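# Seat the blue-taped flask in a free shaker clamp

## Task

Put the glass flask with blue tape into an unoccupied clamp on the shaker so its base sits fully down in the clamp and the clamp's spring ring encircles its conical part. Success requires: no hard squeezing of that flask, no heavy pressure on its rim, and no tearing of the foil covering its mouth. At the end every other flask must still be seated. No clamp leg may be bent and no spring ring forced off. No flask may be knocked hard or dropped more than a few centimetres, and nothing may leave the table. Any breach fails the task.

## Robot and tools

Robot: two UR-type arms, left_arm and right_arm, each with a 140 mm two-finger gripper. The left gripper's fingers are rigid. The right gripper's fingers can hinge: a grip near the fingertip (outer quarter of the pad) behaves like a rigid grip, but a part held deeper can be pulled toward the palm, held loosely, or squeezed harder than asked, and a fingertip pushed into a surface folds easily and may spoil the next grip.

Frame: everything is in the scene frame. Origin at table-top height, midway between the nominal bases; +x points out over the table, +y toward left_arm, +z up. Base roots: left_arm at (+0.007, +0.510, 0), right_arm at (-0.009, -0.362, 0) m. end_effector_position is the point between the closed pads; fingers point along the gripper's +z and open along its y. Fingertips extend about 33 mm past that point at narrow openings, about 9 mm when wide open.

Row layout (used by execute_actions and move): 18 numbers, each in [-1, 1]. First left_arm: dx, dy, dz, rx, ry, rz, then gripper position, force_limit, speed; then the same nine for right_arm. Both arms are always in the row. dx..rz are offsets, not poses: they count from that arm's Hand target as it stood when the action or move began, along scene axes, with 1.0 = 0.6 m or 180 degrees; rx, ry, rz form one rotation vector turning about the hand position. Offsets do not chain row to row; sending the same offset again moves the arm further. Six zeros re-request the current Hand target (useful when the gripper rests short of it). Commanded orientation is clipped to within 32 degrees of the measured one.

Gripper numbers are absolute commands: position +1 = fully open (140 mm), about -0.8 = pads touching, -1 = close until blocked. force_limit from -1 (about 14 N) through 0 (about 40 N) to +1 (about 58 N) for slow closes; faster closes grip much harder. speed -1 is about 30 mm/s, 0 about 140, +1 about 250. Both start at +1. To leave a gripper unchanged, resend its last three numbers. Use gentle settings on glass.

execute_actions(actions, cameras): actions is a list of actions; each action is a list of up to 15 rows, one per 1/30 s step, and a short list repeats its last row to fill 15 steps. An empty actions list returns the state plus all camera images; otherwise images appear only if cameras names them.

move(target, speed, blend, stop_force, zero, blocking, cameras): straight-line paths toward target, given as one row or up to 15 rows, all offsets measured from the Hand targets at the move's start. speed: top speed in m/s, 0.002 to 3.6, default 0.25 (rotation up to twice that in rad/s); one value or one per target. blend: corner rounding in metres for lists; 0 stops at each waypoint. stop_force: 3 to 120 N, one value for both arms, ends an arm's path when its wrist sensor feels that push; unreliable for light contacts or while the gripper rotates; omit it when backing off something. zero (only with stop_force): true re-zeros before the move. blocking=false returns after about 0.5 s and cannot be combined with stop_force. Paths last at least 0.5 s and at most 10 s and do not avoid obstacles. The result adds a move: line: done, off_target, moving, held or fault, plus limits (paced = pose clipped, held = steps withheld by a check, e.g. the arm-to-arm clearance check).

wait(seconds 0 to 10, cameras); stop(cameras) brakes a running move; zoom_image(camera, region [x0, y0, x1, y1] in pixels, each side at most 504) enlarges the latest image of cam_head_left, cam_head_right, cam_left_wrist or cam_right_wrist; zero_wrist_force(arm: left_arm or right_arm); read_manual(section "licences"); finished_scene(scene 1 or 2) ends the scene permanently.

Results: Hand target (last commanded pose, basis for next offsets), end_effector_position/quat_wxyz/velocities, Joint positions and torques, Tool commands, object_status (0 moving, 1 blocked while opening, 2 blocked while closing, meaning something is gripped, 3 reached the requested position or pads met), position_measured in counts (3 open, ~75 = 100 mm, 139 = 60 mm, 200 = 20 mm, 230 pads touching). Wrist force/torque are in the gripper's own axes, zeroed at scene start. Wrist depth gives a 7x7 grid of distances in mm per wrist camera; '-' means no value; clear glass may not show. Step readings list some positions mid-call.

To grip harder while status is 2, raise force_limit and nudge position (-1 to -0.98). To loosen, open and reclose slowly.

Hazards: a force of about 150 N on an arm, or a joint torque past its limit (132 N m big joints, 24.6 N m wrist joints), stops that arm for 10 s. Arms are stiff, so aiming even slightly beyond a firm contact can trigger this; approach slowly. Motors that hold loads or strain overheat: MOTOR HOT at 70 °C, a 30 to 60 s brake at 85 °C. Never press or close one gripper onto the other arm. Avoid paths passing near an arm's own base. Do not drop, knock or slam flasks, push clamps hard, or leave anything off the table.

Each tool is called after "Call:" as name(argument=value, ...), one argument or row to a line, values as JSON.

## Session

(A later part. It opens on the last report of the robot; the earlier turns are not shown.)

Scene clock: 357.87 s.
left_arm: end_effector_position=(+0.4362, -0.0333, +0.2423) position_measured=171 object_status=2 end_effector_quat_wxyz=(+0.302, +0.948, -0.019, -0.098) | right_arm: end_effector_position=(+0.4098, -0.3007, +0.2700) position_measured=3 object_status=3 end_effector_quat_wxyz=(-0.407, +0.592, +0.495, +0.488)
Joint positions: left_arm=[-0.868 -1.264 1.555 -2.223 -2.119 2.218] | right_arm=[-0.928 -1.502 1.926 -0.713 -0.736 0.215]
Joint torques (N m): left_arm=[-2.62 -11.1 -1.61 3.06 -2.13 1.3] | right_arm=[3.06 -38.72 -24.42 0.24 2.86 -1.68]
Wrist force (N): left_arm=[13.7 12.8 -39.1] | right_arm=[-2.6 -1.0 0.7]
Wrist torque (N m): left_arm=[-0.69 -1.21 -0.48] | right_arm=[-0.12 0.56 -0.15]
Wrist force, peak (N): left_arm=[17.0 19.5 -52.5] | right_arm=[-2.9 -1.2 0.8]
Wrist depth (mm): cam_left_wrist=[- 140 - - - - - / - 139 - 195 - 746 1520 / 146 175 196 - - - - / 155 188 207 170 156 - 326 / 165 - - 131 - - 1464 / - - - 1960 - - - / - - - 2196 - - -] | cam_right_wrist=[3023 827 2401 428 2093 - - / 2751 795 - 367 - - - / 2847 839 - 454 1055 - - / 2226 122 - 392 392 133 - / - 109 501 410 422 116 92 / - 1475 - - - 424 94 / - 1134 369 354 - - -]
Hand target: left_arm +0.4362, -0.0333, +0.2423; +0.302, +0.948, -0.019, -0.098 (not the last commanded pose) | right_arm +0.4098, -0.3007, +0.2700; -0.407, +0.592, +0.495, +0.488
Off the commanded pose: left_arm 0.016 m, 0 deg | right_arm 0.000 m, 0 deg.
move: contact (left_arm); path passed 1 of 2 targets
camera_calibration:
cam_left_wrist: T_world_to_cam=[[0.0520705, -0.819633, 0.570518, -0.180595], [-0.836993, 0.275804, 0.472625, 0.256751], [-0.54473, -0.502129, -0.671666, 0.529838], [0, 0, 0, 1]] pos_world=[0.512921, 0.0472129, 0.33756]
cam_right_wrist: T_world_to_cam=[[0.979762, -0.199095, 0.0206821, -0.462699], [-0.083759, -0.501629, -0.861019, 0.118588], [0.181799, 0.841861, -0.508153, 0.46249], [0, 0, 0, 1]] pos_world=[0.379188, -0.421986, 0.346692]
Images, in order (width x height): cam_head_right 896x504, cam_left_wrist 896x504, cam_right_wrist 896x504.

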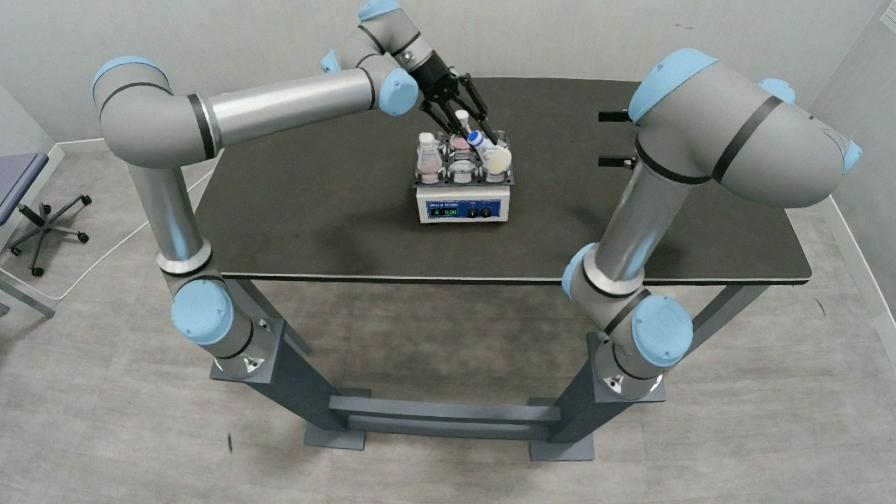

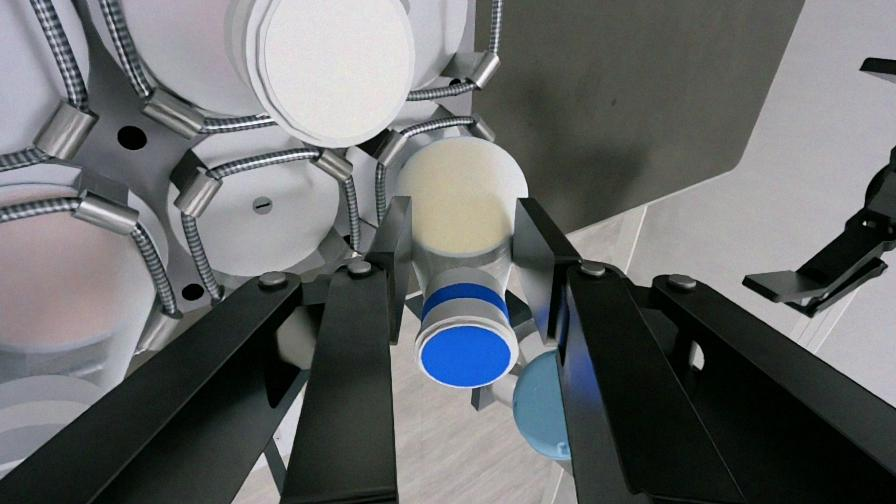

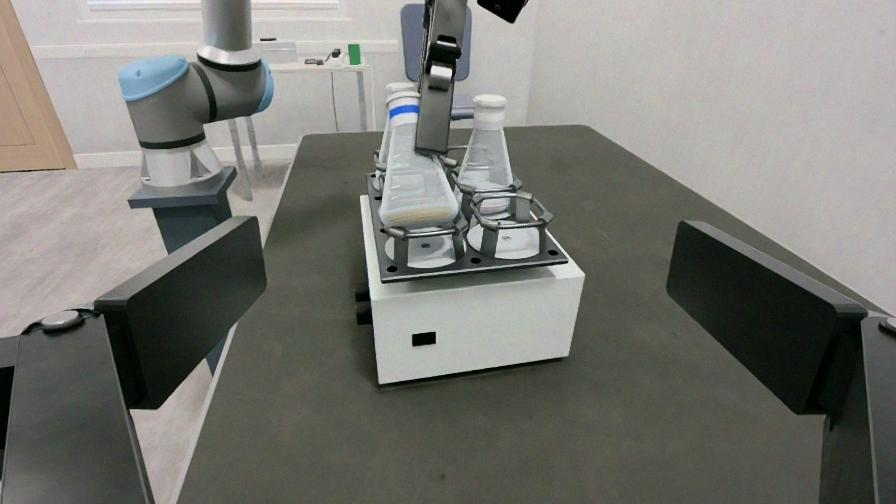

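Call:
move(
  target=[
    [0,0,0.013,0,0,0,-1,-0.05,-1,0,0,0,0,0,0,1,1,1],
    [0.012,0.002,0.013,0,0,0,-1,-0.05,-1,0,0,0,0,0,0,1,1,1],
    [0.012,0.002,-0.03,0,0,0,-1,-0.05,-1,0,0,0,0,0,0,1,1,1],
  ],
  speed=[0.04,0.04,0.015],
  stop_force=40,
  cameras=["cam_left_wrist","cam_right_wrist","cam_head_right"],
)

Call:
zoom_image(
  camera="cam_right_wrist",
  region=[320, 60, 540, 290],
)

Call:
zoom_image(
  camera="cam_head_right",
  region=[440, 110, 530, 210],
)

Scene clock: 364.20 s.
left_arm: end_effector_position=(+0.4435, -0.0321, +0.2327) position_measured=171 object_status=2 end_effector_quat_wxyz=(+0.302, +0.948, -0.019, -0.098) | right_arm: end_effector_position=(+0.4098, -0.3007, +0.2700) position_measured=3 object_status=3 end_effector_quat_wxyz=(-0.407, +0.592, +0.495, +0.488)
Joint positions: left_arm=[-0.858 -1.247 1.556 -2.236 -2.122 2.229] | right_arm=[-0.928 -1.502 1.926 -0.713 -0.736 0.215]
Joint torques (N m): left_arm=[-15.29 -7.84 -3.09 6.49 3.42 -1.08] | right_arm=[3.3 -39.53 -25.68 0.24 3.11 -1.88]
Wrist force (N): left_arm=[6.1 12.5 -56.4] | right_arm=[-2.7 -1.0 0.6]
Wrist torque (N m): left_arm=[-1.62 -1.64 -0.68] | right_arm=[-0.13 0.58 -0.15]
Wrist force, peak (N): left_arm=[0.0 11.1 -87.9] | right_arm=[-2.9 -1.0 0.7]
Wrist depth (mm): cam_left_wrist=[- - - - - 631 1882 / 119 127 - 192 - - 1473 / - 159 187 - 499 - - / 145 146 197 208 126 1659 335 / 158 - 87 127 - - 321 / - - - 1783 - - - / - - - 2176 - - -] | cam_right_wrist=[2577 803 3061 434 2691 - - / 2633 808 - 389 - - 1230 / 2847 1008 - 477 - - - / 2246 122 - 389 436 133 1415 / - 109 501 412 448 123 92 / - 1296 447 - 423 444 94 / - 369 - - 364 - -]
Hand target: left_arm +0.4435, -0.0321, +0.2327; +0.302, +0.948, -0.019, -0.098 (not the last commanded pose) | right_arm +0.4098, -0.3007, +0.2700; -0.407, +0.592, +0.495, +0.488
Off the commanded pose: left_arm 0.008 m, 0 deg | right_arm 0.000 m, 0 deg.
move: contact (left_arm); path passed 2 of 3 targets
camera_calibration:
cam_left_wrist: T_world_to_cam=[[0.0518952, -0.819307, 0.571002, -0.174533], [-0.837189, 0.276027, 0.472147, 0.267278], [-0.544445, -0.502539, -0.67159, 0.527693], [0, 0, 0, 1]] pos_world=[0.52012, 0.0484141, 0.327858]
cam_right_wrist: T_world_to_cam=[[0.979762, -0.199095, 0.0206821, -0.462699], [-0.083759, -0.501629, -0.861019, 0.118588], [0.181799, 0.841861, -0.508153, 0.46249], [0, 0, 0, 1]] pos_world=[0.379188, -0.421986, 0.346692]
Images, in order (width x height): cam_head_right 896x504, cam_left_wrist 896x504, cam_right_wrist 896x504.

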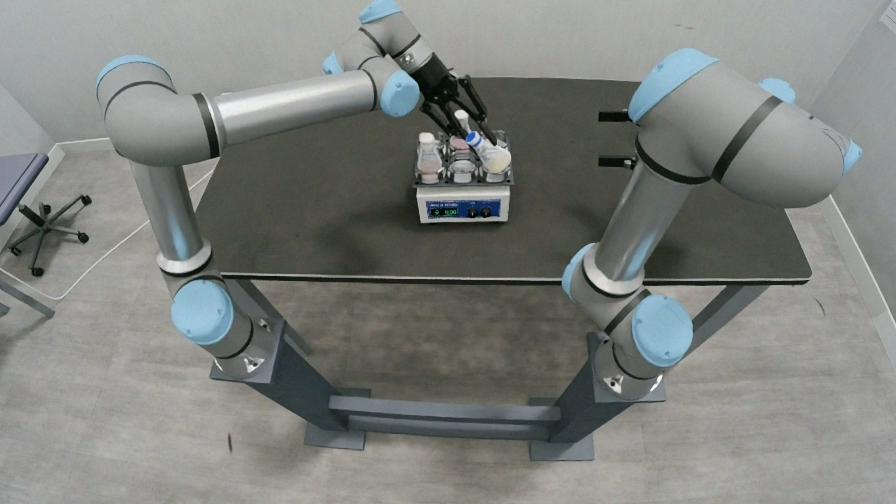

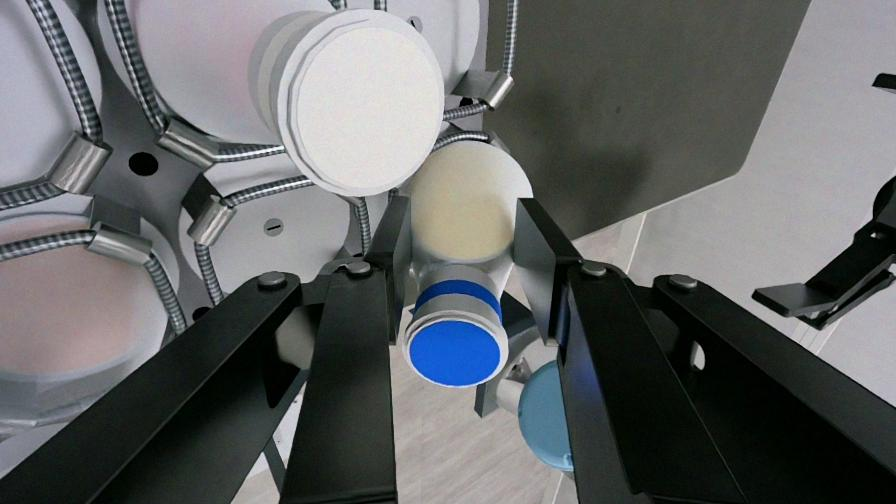

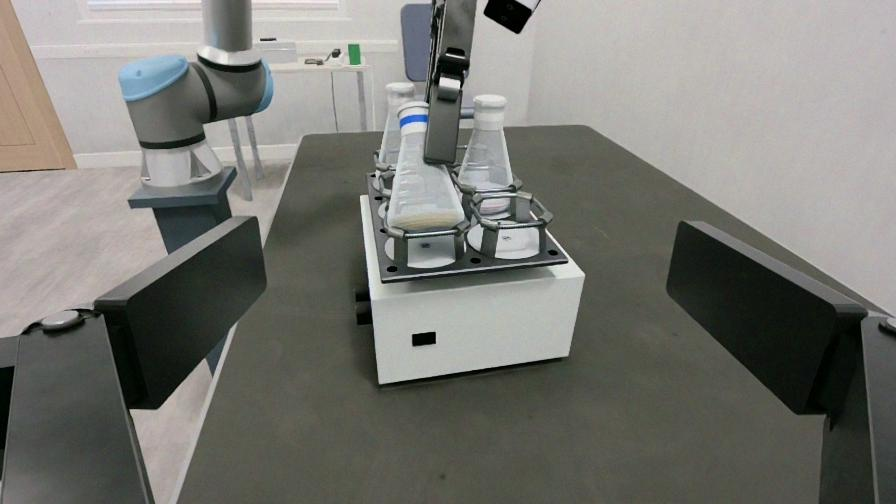

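Scaled by 2.191 from the camera's 896x504 image, which has a finer 1280x720 frame.

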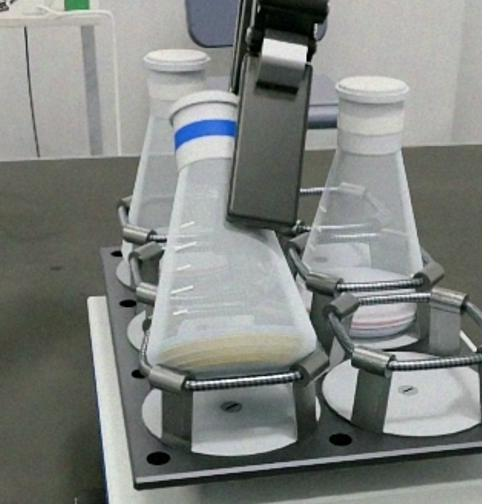

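Scaled by 5.040 from the camera's 896x504 image, which has a finer 1280x720 frame.

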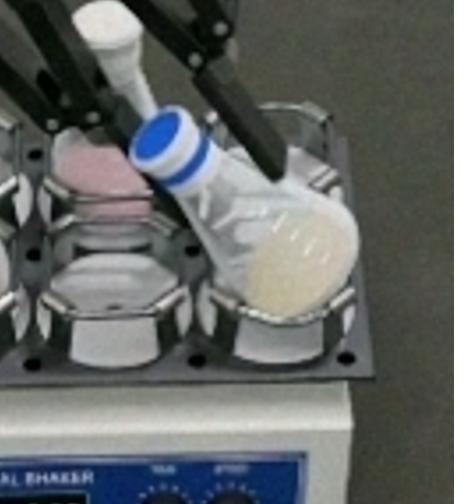

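Call:
move(
  target=[0,-0.0128,-0.0053,0.0389,0,0,-1,-0.05,-1,0,0,0,0,0,0,1,1,1],
  speed=0.03,
  cameras=["cam_left_wrist","cam_right_wrist","cam_head_right"],
)

Call:
zoom_image(
  camera="cam_right_wrist",
  region=[320, 60, 540, 290],
)

Call:
zoom_image(
  camera="cam_head_right",
  region=[440, 110, 530, 210],
)

Scene clock: 371.70 s.
left_arm: end_effector_position=(+0.4437, -0.0344, +0.2363) position_measured=171 object_status=2 end_effector_quat_wxyz=(+0.293, +0.951, -0.018, -0.098) | right_arm: end_effector_position=(+0.4098, -0.3007, +0.2700) position_measured=3 object_status=3 end_effector_quat_wxyz=(-0.407, +0.592, +0.495, +0.488)
Joint positions: left_arm=[-0.866 -1.244 1.529 -2.2 -2.106 2.227] | right_arm=[-0.928 -1.502 1.926 -0.713 -0.736 0.215]
Joint torques (N m): left_arm=[-2.35 -38.48 -24.06 -5.93 -2.94 0.03] | right_arm=[2.24 -38.4 -25.08 0.4 2.98 -2.06]
Wrist force (N): left_arm=[4.9 -14.9 -14.4] | right_arm=[-2.7 -1.1 0.6]
Wrist torque (N m): left_arm=[1.30 -1.27 -0.29] | right_arm=[-0.13 0.57 -0.15]
Wrist force, peak (N): left_arm=[0.5 6.8 -126.5] | right_arm=[-2.8 -1.0 0.8]
Wrist depth (mm): cam_left_wrist=[- 139 - - 421 - - / - - - 199 494 581 - / - 157 191 205 495 1960 - / 150 163 200 220 126 1913 326 / - 155 87 126 - - 323 / - - - 1797 - - - / - - - 2156 - - -] | cam_right_wrist=[2721 805 2288 344 3099 1737 - / 2524 798 - 386 - - 1296 / 2847 827 2267 482 907 - 1212 / 2267 122 - 389 412 133 1275 / - 109 - 414 447 116 92 / - 1269 - 447 - - 94 / - - 348 - 383 381 -]
Hand target: left_arm +0.4437, -0.0344, +0.2363; +0.293, +0.951, -0.018, -0.098 (not the last commanded pose) | right_arm +0.4098, -0.3007, +0.2700; -0.407, +0.592, +0.495, +0.488
Tool commands: left_gripper/position=-1.0 left_gripper/force_limit=-0.05098 left_gripper/speed=-1.0 right_gripper/position=+1.0 right_gripper/force_limit=+1.0 right_gripper/speed=+1.0
Off the commanded pose: left_arm 0.009 m, 6 deg | right_arm 0.000 m, 0 deg.
FORCE FAULT: contact force on the left arm reached its limit, and that arm stopped. The contact can be on any part of that arm, not only on its tool. That arm's remaining commands of this call were not run. That arm is still stopped at the end of this call. That arm stays stopped for about 9 more seconds. Until then a move that you send moves the other arm only, and its call returns only when the move has ended. Once the stop has ended, the next robot result says so. If the stop ends while you think or write, that arm runs what you send next, counted from a new Hand target: where the arm stands when the stop ends. While its stop runs, that arm takes no new command, but its gripper still runs the gripper command that each later call begins with. Until it ends, the stop uses up actions while you think or wait. An arm that is not stopped still takes commands.
move: fault (left_arm)
camera_calibration:
cam_left_wrist: T_world_to_cam=[[0.0508618, -0.830584, 0.554566, -0.174568], [-0.837782, 0.266777, 0.476394, 0.265302], [-0.543631, -0.488836, -0.682279, 0.531746], [0, 0, 0, 1]] pos_world=[0.520217, 0.0441666, 0.333221]
cam_right_wrist: T_world_to_cam=[[0.979762, -0.199095, 0.0206821, -0.462699], [-0.083759, -0.501629, -0.861019, 0.118588], [0.181799, 0.841861, -0.508153, 0.46249], [0, 0, 0, 1]] pos_world=[0.379188, -0.421986, 0.346692]
Images, in order (width x height): cam_head_right 896x504, cam_left_wrist 896x504, cam_right_wrist 896x504.

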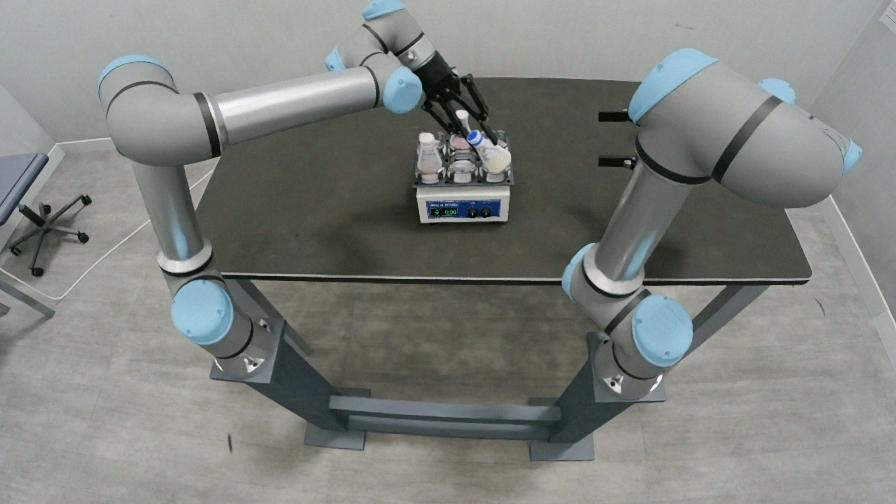

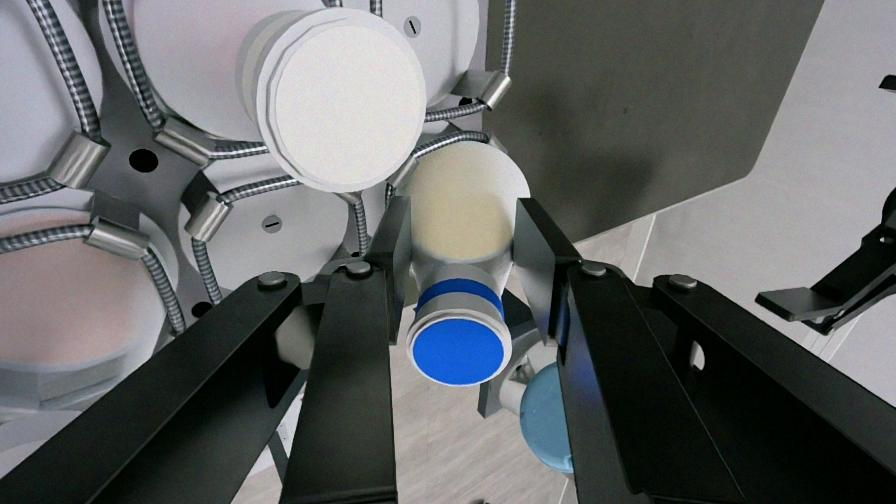

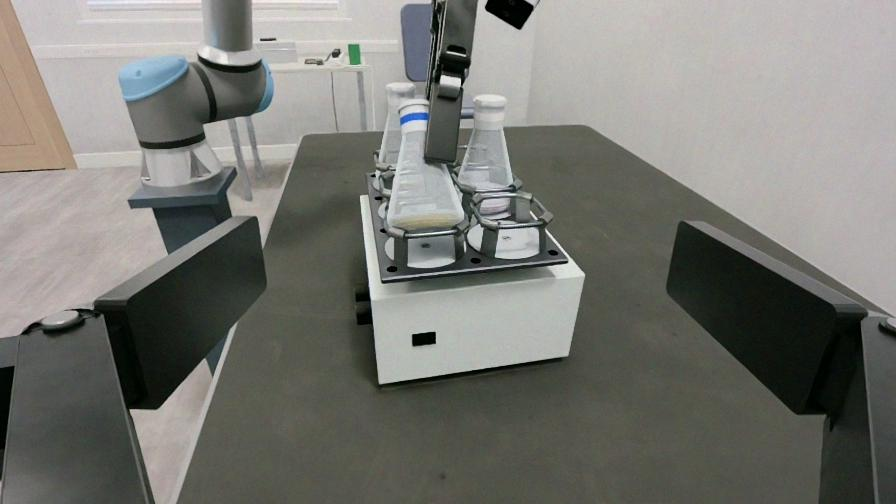

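Scaled by 2.191 from the camera's 896x504 image, which has a finer 1280x720 frame.

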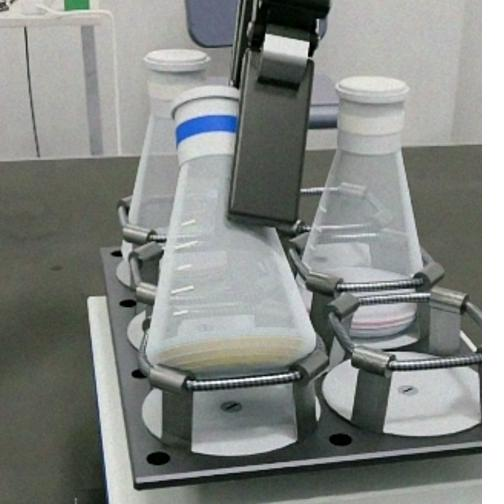

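Scaled by 5.040 from the camera's 896x504 image, which has a finer 1280x720 frame.

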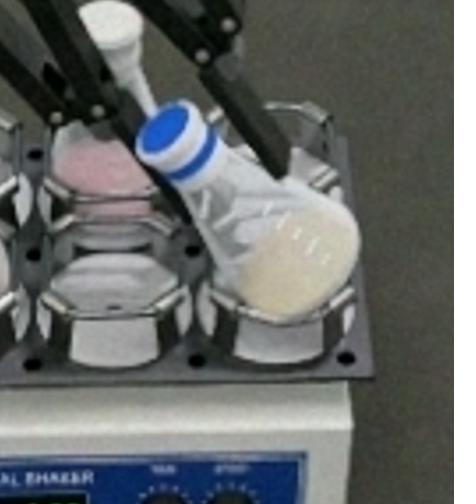

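Call:
wait(
  seconds=9,
)

Call:
wait(
  seconds=0.5,
)

Scene clock: 385.47 s.
left_arm: end_effector_position=(+0.4437, -0.0344, +0.2363) position_measured=171 object_status=2 end_effector_quat_wxyz=(+0.293, +0.951, -0.018, -0.098) | right_arm: end_effector_position=(+0.4098, -0.3007, +0.2700) position_measured=3 object_status=3 end_effector_quat_wxyz=(-0.407, +0.592, +0.495, +0.488)
Joint positions: left_arm=[-0.866 -1.244 1.529 -2.2 -2.106 2.227] | right_arm=[-0.928 -1.502 1.926 -0.713 -0.736 0.215]
Joint torques (N m): left_arm=[-2.03 -39.7 -23.59 -5.85 -2.89 -0.24] | right_arm=[2.16 -38.8 -23.85 0.3 2.86 -1.73]
Wrist force (N): left_arm=[4.7 -15.0 -14.7] | right_arm=[-2.6 -1.2 0.5]
Wrist torque (N m): left_arm=[1.27 -1.24 -0.28] | right_arm=[-0.17 0.55 -0.15]
Wrist force, peak (N): left_arm=[4.9 -15.1 -14.9] | right_arm=[-2.9 -1.2 0.7]
Wrist depth (mm): cam_left_wrist=[- - - - - 591 - / - - - 199 - - - / - 150 190 207 - - - / 150 165 198 220 126 - - / - - 87 127 - - 328 / - - - 1839 - - - / - - - 2176 - - -] | cam_right_wrist=[3265 798 2186 351 2310 2007 - / - 805 1218 417 2167 2354 1155 / 2881 836 979 470 - 1654 1338 / 2206 122 680 390 407 133 1316 / - 109 - 409 438 116 92 / - 1309 - 417 - - 94 / - 1160 - 374 365 - -]
Hand target: left_arm +0.4437, -0.0344, +0.2363; +0.293, +0.951, -0.018, -0.098 (not the last commanded pose) | right_arm +0.4098, -0.3007, +0.2700; -0.407, +0.592, +0.495, +0.488
Tool commands: left_gripper/position=-1.0 left_gripper/force_limit=-0.05098 left_gripper/speed=-1.0 right_gripper/position=+1.0 right_gripper/force_limit=+1.0 right_gripper/speed=+1.0
Off the commanded pose: left_arm 0.009 m, 6 deg | right_arm 0.000 m, 0 deg.
FORCE FAULT, CONTINUED: the left arm's stop, for the force fault that an earlier result reported, is over. The rest of the stop counts as 19 of the actions that you can send in this scene. During its stop the left arm's controller moved it back a little. That arm's target is now where it stood when the stop ended, not its last command. That arm accepts commands again.
wait: 9.00 s; at rest from the start

Scene clock: 385.97 s.
left_arm: end_effector_position=(+0.4437, -0.0344, +0.2363) position_measured=171 object_status=2 end_effector_quat_wxyz=(+0.293, +0.951, -0.018, -0.098) | right_arm: end_effector_position=(+0.4098, -0.3007, +0.2700) position_measured=3 object_status=3 end_effector_quat_wxyz=(-0.407, +0.592, +0.495, +0.488)
Joint positions: left_arm=[-0.866 -1.244 1.529 -2.2 -2.106 2.227] | right_arm=[-0.928 -1.502 1.926 -0.713 -0.736 0.215]
Joint torques (N m): left_arm=[-1.53 -38.53 -23.08 -8.14 -5.57 -0.19] | right_arm=[2.88 -38.97 -23.44 0.49 2.81 -1.9]
Wrist force (N): left_arm=[5.0 -14.1 -14.2] | right_arm=[-2.8 -1.1 0.5]
Wrist torque (N m): left_arm=[1.22 -1.27 -0.29] | right_arm=[-0.14 0.59 -0.15]
Wrist force, peak (N): left_arm=[5.0 -14.3 -14.3] | right_arm=[-2.9 -1.0 0.5]
Wrist depth (mm): cam_left_wrist=[- - - - - - - / - - - 194 - - - / - 149 192 207 555 704 - / 150 160 197 172 156 - 318 / 162 - 87 127 - - 1501 / - - - 1882 - - - / - - - 2156 - - -] | cam_right_wrist=[2881 816 2605 349 2524 - 1262 / 2691 800 - 386 2691 - 1194 / 2661 836 3710 469 - - - / 2206 122 - 381 641 133 - / - 109 502 414 432 116 92 / - 1493 - - 439 - 94 / - 1407 - - - - -]
Hand target: left_arm +0.4437, -0.0344, +0.2363; +0.293, +0.951, -0.018, -0.098 (not the last commanded pose) | right_arm +0.4098, -0.3007, +0.2700; -0.407, +0.592, +0.495, +0.488
Tool commands: left_gripper/position=-1.0 left_gripper/force_limit=-0.05098 left_gripper/speed=-1.0 right_gripper/position=+1.0 right_gripper/force_limit=+1.0 right_gripper/speed=+1.0
Off the commanded pose: left_arm 0.009 m, 6 deg | right_arm 0.000 m, 0 deg.
wait: 0.50 s; at rest by 0.17 s

Call:
move(
  target=[
    [0,0.005,0.05,0,0,0,-1,-0.05,-1,0,0,0,0,0,0,1,1,1],
    [0,-0.0357,0.0728,0.1056,0,0,-1,-0.05,-1,0,0,0,0,0,0,1,1,1],
  ],
  speed=0.06,
  cameras=["cam_left_wrist","cam_right_wrist","cam_head_right"],
)

Call:
zoom_image(
  camera="cam_right_wrist",
  region=[320, 60, 540, 290],
)

Call:
zoom_image(
  camera="cam_head_right",
  region=[440, 110, 530, 210],
)

Scene clock: 391.30 s.
left_arm: end_effector_position=(+0.4436, -0.0560, +0.2799) position_measured=171 object_status=2 end_effector_quat_wxyz=(+0.132, +0.986, -0.002, -0.099) | right_arm: end_effector_position=(+0.4098, -0.3007, +0.2700) position_measured=3 object_status=3 end_effector_quat_wxyz=(-0.407, +0.592, +0.495, +0.488)
Joint positions: left_arm=[-0.973 -1.105 1.05 -1.623 -1.885 2.163] | right_arm=[-0.928 -1.502 1.926 -0.713 -0.736 0.215]
Joint torques (N m): left_arm=[12.48 -51.07 -27.42 -3.75 -1.93 1.37] | right_arm=[2.72 -39.84 -24.91 0.52 2.89 -1.89]
Wrist force (N): left_arm=[5.3 1.7 4.1] | right_arm=[-2.4 -1.0 0.4]
Wrist torque (N m): left_arm=[0.62 -1.09 -0.37] | right_arm=[-0.13 0.52 -0.15]
Wrist force, peak (N): left_arm=[4.9 -14.4 -14.6] | right_arm=[-2.8 -1.1 0.6]
Wrist depth (mm): cam_left_wrist=[- - - - 391 - 469 / - 182 206 221 424 450 - / 214 219 251 - - - - / - 236 240 - 115 1839 1603 / - - 87 126 - - 1482 / - - - 1757 - - - / - - - 1993 - - -] | cam_right_wrist=[2605 813 2847 320 - 1689 1212 / 2950 803 - 417 - 1666 1200 / 2751 850 - 510 - - - / 2148 122 - 398 405 142 1144 / - 109 - 412 457 116 92 / - 1391 424 451 430 - 94 / - 1098 369 375 369 359 -]
Hand target: left_arm +0.4437, -0.0558, +0.2800; +0.132, +0.986, -0.002, -0.099 | right_arm +0.4098, -0.3007, +0.2700; -0.407, +0.592, +0.495, +0.488
Off the commanded pose: left_arm 0.000 m, 0 deg | right_arm 0.000 m, 0 deg.
move: done
camera_calibration:
cam_left_wrist: T_world_to_cam=[[0.0506392, -0.96594, 0.253764, -0.139858], [-0.837784, 0.0972281, 0.537276, 0.223666], [-0.543649, -0.239806, -0.804325, 0.599011], [0, 0, 0, 1]] pos_world=[0.520118, -0.0131945, 0.39712]
cam_right_wrist: T_world_to_cam=[[0.979762, -0.199095, 0.0206821, -0.462699], [-0.083759, -0.501629, -0.861019, 0.118588], [0.181799, 0.841861, -0.508153, 0.46249], [0, 0, 0, 1]] pos_world=[0.379188, -0.421986, 0.346692]
Images, in order (width x height): cam_head_right 896x504, cam_left_wrist 896x504, cam_right_wrist 896x504.

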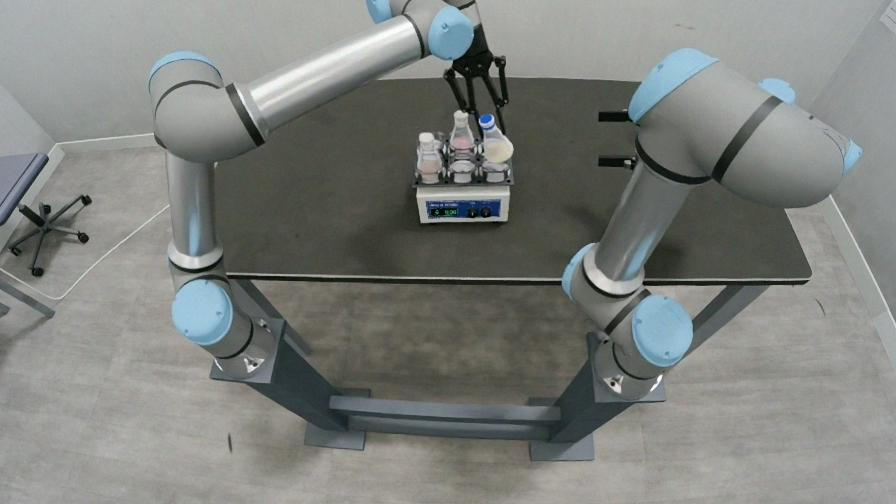

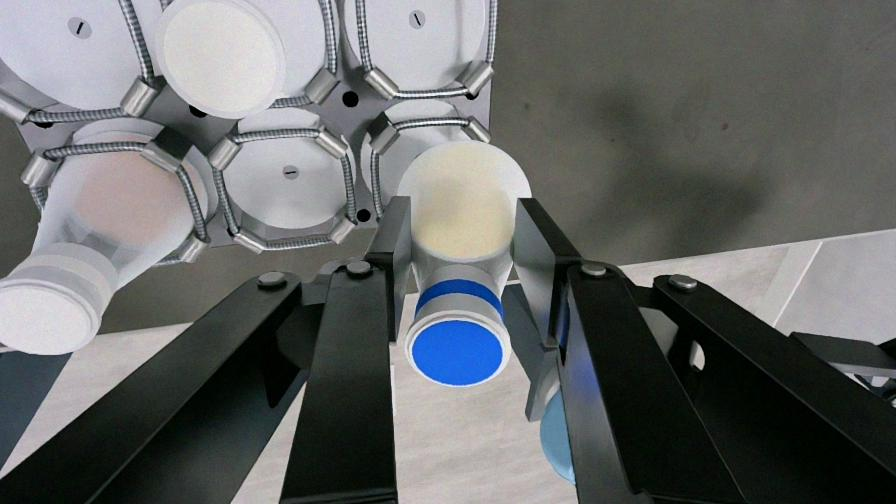

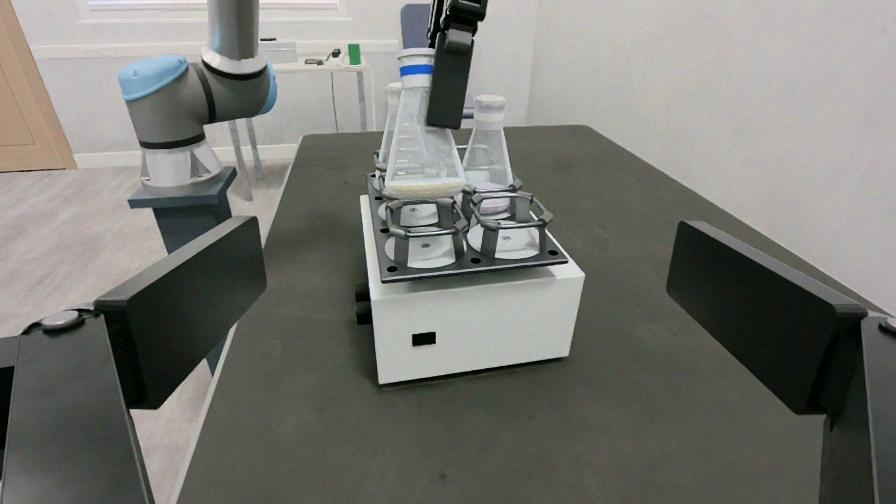

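Scaled by 2.191 from the camera's 896x504 image, which has a finer 1280x720 frame.

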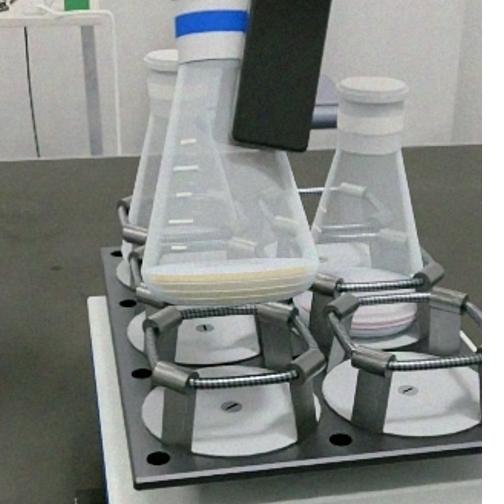

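Scaled by 5.040 from the camera's 896x504 image, which has a finer 1280x720 frame.

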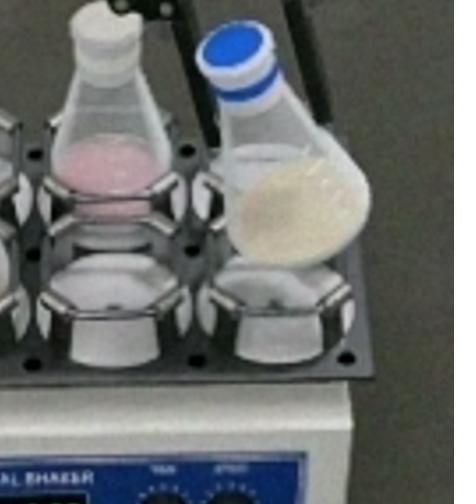

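Call:
move(
  target=[
    [-0.006,0.003,-0.01,0,0,0,-1,-0.05,-1,0,0,0,0,0,0,1,1,1],
    [-0.006,0.003,-0.07,0,0,0,-1,-0.05,-1,0,0,0,0,0,0,1,1,1],
  ],
  speed=0.025,
  stop_force=12,
  cameras=["cam_left_wrist","cam_right_wrist","cam_head_right"],
)

Call:
zoom_image(
  camera="cam_right_wrist",
  region=[320, 60, 540, 290],
)

Call:
zoom_image(
  camera="cam_head_right",
  region=[440, 110, 530, 210],
)

Scene clock: 397.07 s.
left_arm: end_effector_position=(+0.4401, -0.0541, +0.2537) position_measured=171 object_status=2 end_effector_quat_wxyz=(+0.132, +0.986, -0.002, -0.099) | right_arm: end_effector_position=(+0.4098, -0.3007, +0.2700) position_measured=3 object_status=3 end_effector_quat_wxyz=(-0.407, +0.592, +0.495, +0.488)
Joint positions: left_arm=[-0.976 -1.116 1.134 -1.697 -1.885 2.16] | right_arm=[-0.928 -1.502 1.926 -0.713 -0.736 0.215]
Joint torques (N m): left_arm=[-5.05 -36.39 -14.83 -4.08 -1.2 1.02] | right_arm=[3.22 -39.63 -23.45 0.61 2.84 -1.7]
Wrist force (N): left_arm=[7.0 2.1 -1.7] | right_arm=[-2.4 -1.1 0.5]
Wrist torque (N m): left_arm=[0.39 -1.22 -0.37] | right_arm=[-0.14 0.51 -0.16]
Wrist force, peak (N): left_arm=[11.8 4.8 -20.6] | right_arm=[-2.8 -1.3 0.5]
Wrist depth (mm): cam_left_wrist=[- - 161 - - - 430 / 163 - 205 224 395 - 472 / 191 199 225 - 451 - - / 204 207 214 172 116 - - / - - 87 124 - - - / - - - 1614 - - - / - - - 1898 - - -] | cam_right_wrist=[2661 790 2246 313 - - 1212 / 3023 805 - 339 2751 1689 - / 2986 874 3099 491 - - - / 2226 122 - 395 412 133 - / - 109 496 414 441 123 92 / - 1353 433 451 - 426 95 / - 389 363 - 359 373 -]
Hand target: left_arm +0.4401, -0.0541, +0.2537; +0.132, +0.986, -0.002, -0.099 (not the last commanded pose) | right_arm +0.4098, -0.3007, +0.2700; -0.407, +0.592, +0.495, +0.488
Off the commanded pose: left_arm 0.016 m, 0 deg | right_arm 0.000 m, 0 deg.
move: contact (left_arm); path passed 1 of 2 targets
camera_calibration:
cam_left_wrist: T_world_to_cam=[[0.0508007, -0.965898, 0.25389, -0.131326], [-0.837837, 0.097142, 0.537209, 0.234677], [-0.543552, -0.240009, -0.80433, 0.57644], [0, 0, 0, 1]] pos_world=[0.516617, -0.0112942, 0.37092]
cam_right_wrist: T_world_to_cam=[[0.979762, -0.199095, 0.0206821, -0.462699], [-0.083759, -0.501629, -0.861019, 0.118588], [0.181799, 0.841861, -0.508153, 0.46249], [0, 0, 0, 1]] pos_world=[0.379188, -0.421986, 0.346692]
Images, in order (width x height): cam_head_right 896x504, cam_left_wrist 896x504, cam_right_wrist 896x504.

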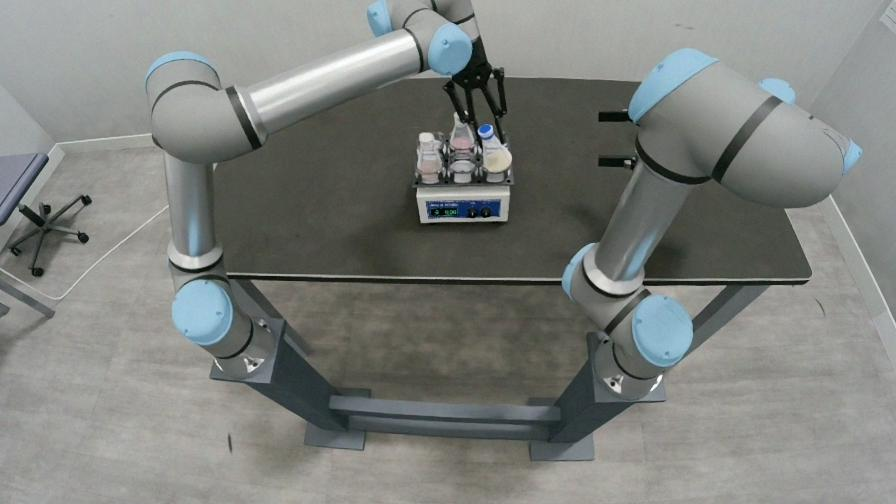

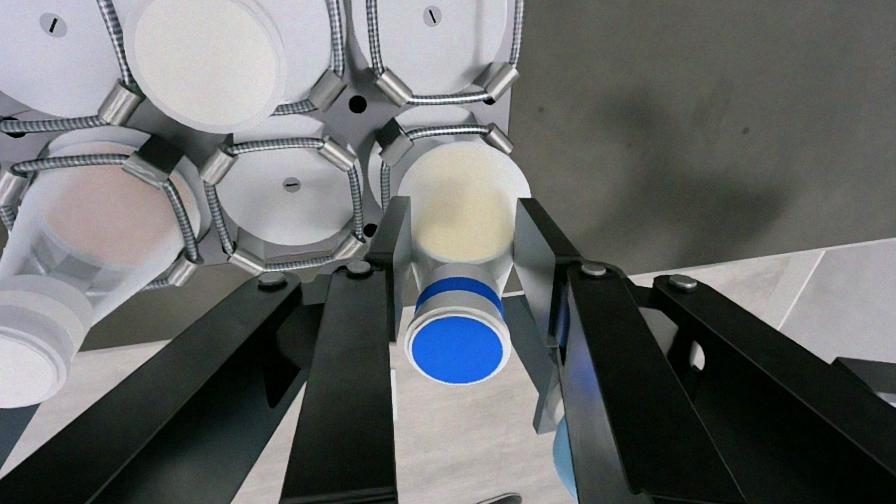

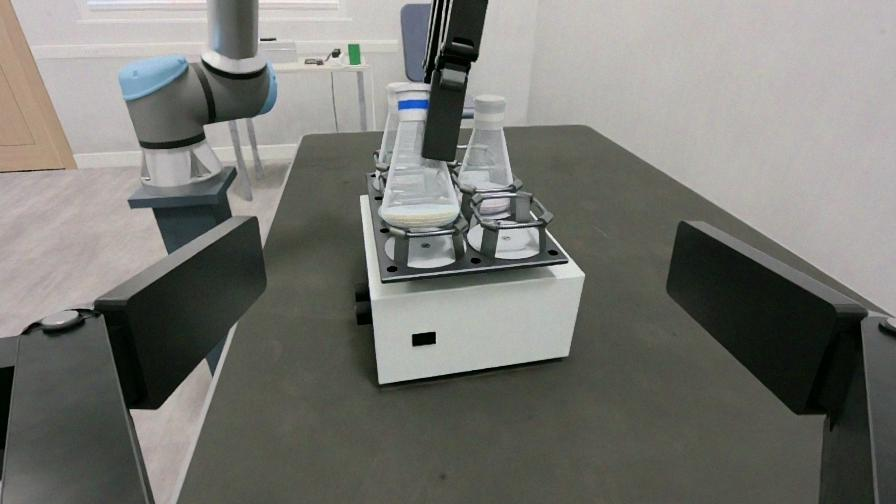

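Scaled by 2.191 from the camera's 896x504 image, which has a finer 1280x720 frame.

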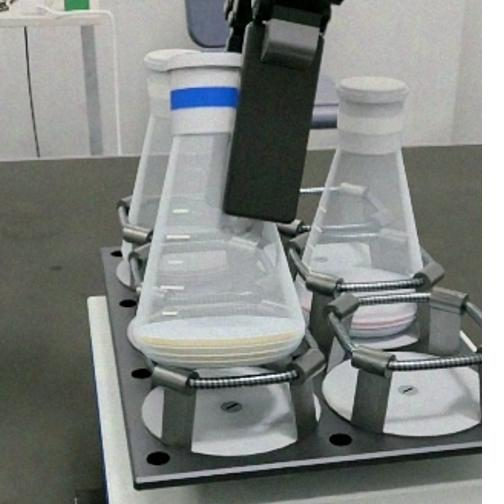

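Scaled by 5.040 from the camera's 896x504 image, which has a finer 1280x720 frame.

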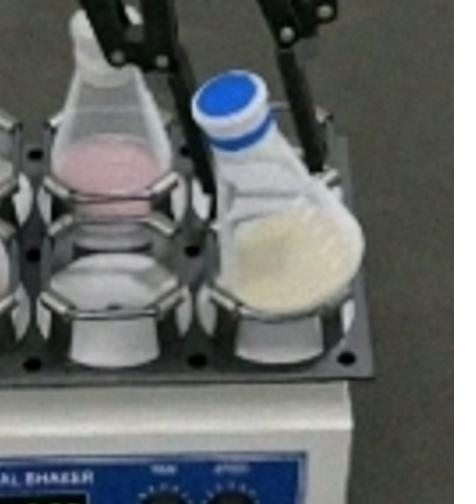

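Call:
move(
  target=[
    [0,0,0.01,0,0,0,-1,-0.05,-1,0,0,0,0,0,0,1,1,1],
    [0.0115,0,0.01,0,0,0,-1,-0.05,-1,0,0,0,0,0,0,1,1,1],
    [0.0115,0,-0.03,0,0,0,-1,-0.05,-1,0,0,0,0,0,0,1,1,1],
  ],
  speed=[0.04,0.04,0.015],
  stop_force=25,
  cameras=["cam_left_wrist","cam_right_wrist","cam_head_right"],
)

Call:
zoom_image(
  camera="cam_right_wrist",
  region=[320, 60, 540, 290],
)

Call:
zoom_image(
  camera="cam_head_right",
  region=[440, 110, 530, 210],
)

Scene clock: 403.23 s.
left_arm: end_effector_position=(+0.4469, -0.0542, +0.2523) position_measured=171 object_status=2 end_effector_quat_wxyz=(+0.132, +0.986, -0.002, -0.099) | right_arm: end_effector_position=(+0.4098, -0.3007, +0.2700) position_measured=3 object_status=3 end_effector_quat_wxyz=(-0.407, +0.592, +0.495, +0.488)
Joint positions: left_arm=[-0.968 -1.103 1.118 -1.691 -1.886 2.169] | right_arm=[-0.928 -1.502 1.926 -0.713 -0.736 0.215]
Joint torques (N m): left_arm=[8.59 -22.08 -10.77 -3.97 4.88 -0.32] | right_arm=[2.31 -40.46 -24.16 0.45 2.9 -1.94]
Wrist force (N): left_arm=[-11.1 3.8 -19.4] | right_arm=[-2.4 -1.1 0.6]
Wrist torque (N m): left_arm=[0.08 -1.44 -0.22] | right_arm=[-0.14 0.51 -0.15]
Wrist force, peak (N): left_arm=[-18.2 5.2 -28.7] | right_arm=[-2.8 -1.1 0.6]
Wrist depth (mm): cam_left_wrist=[- - - - - - 424 / - - 178 218 - 454 481 / 192 184 224 208 - - 559 / 203 214 232 174 115 - 623 / - - 87 130 - - - / - - - 1670 - - - / - - - 1928 - - -] | cam_right_wrist=[2424 805 2751 332 2605 1415 - / - 808 - 349 - - 1243 / 2782 839 2377 467 - 1475 1296 / 2226 122 - 395 408 133 - / - 109 - 414 - 116 92 / - 1309 - 435 - - 94 / - - 368 - 370 376 -]
Hand target: left_arm +0.4470, -0.0542, +0.2523; +0.132, +0.986, -0.002, -0.099 (not the last commanded pose) | right_arm +0.4098, -0.3007, +0.2700; -0.407, +0.592, +0.495, +0.488
Off the commanded pose: left_arm 0.017 m, 0 deg | right_arm 0.000 m, 0 deg.
move: contact (left_arm); path passed 2 of 3 targets
camera_calibration:
cam_left_wrist: T_world_to_cam=[[0.0506424, -0.965787, 0.254342, -0.131474], [-0.837797, 0.0975412, 0.537198, 0.241262], [-0.543628, -0.240292, -0.804194, 0.578946], [0, 0, 0, 1]] pos_world=[0.523518, -0.0113925, 0.369419]
cam_right_wrist: T_world_to_cam=[[0.979762, -0.199095, 0.0206821, -0.462699], [-0.083759, -0.501629, -0.861019, 0.118588], [0.181799, 0.841861, -0.508153, 0.46249], [0, 0, 0, 1]] pos_world=[0.379188, -0.421986, 0.346692]
Images, in order (width x height): cam_head_right 896x504, cam_left_wrist 896x504, cam_right_wrist 896x504.

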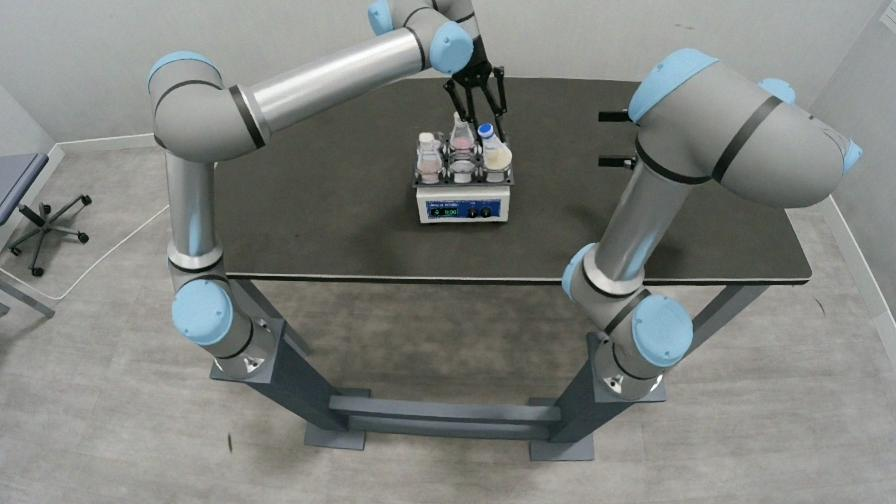

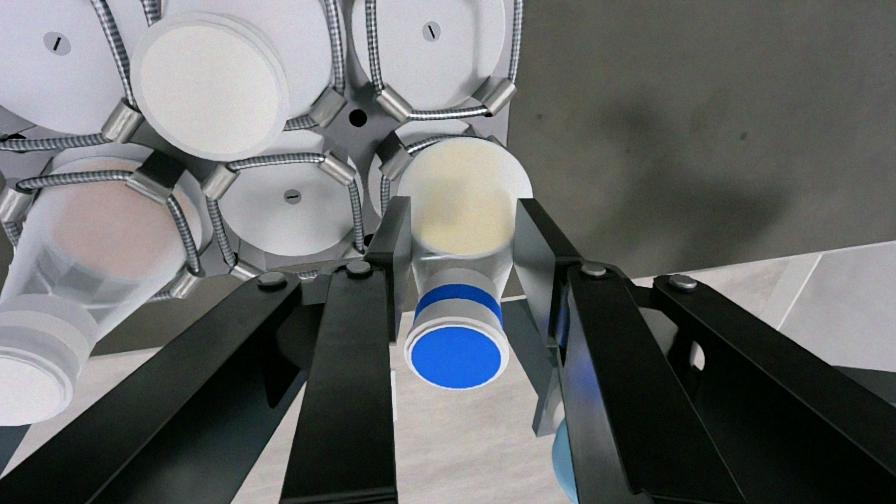

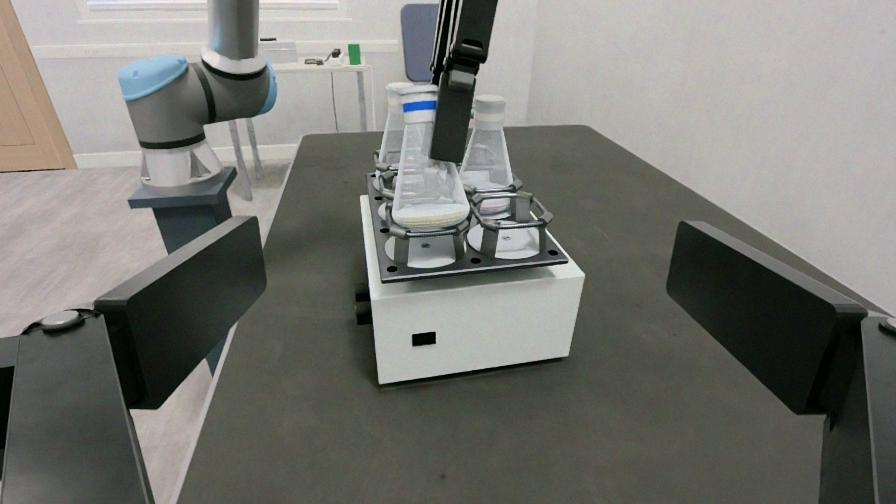

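Scaled by 2.191 from the camera's 896x504 image, which has a finer 1280x720 frame.

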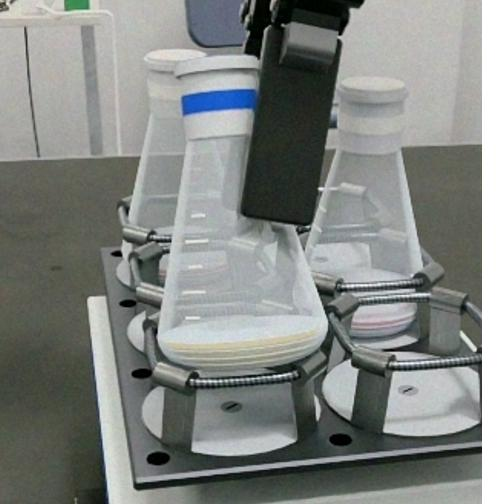

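Scaled by 5.040 from the camera's 896x504 image, which has a finer 1280x720 frame.

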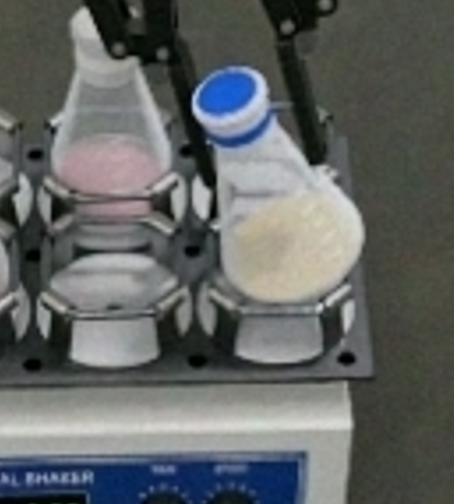

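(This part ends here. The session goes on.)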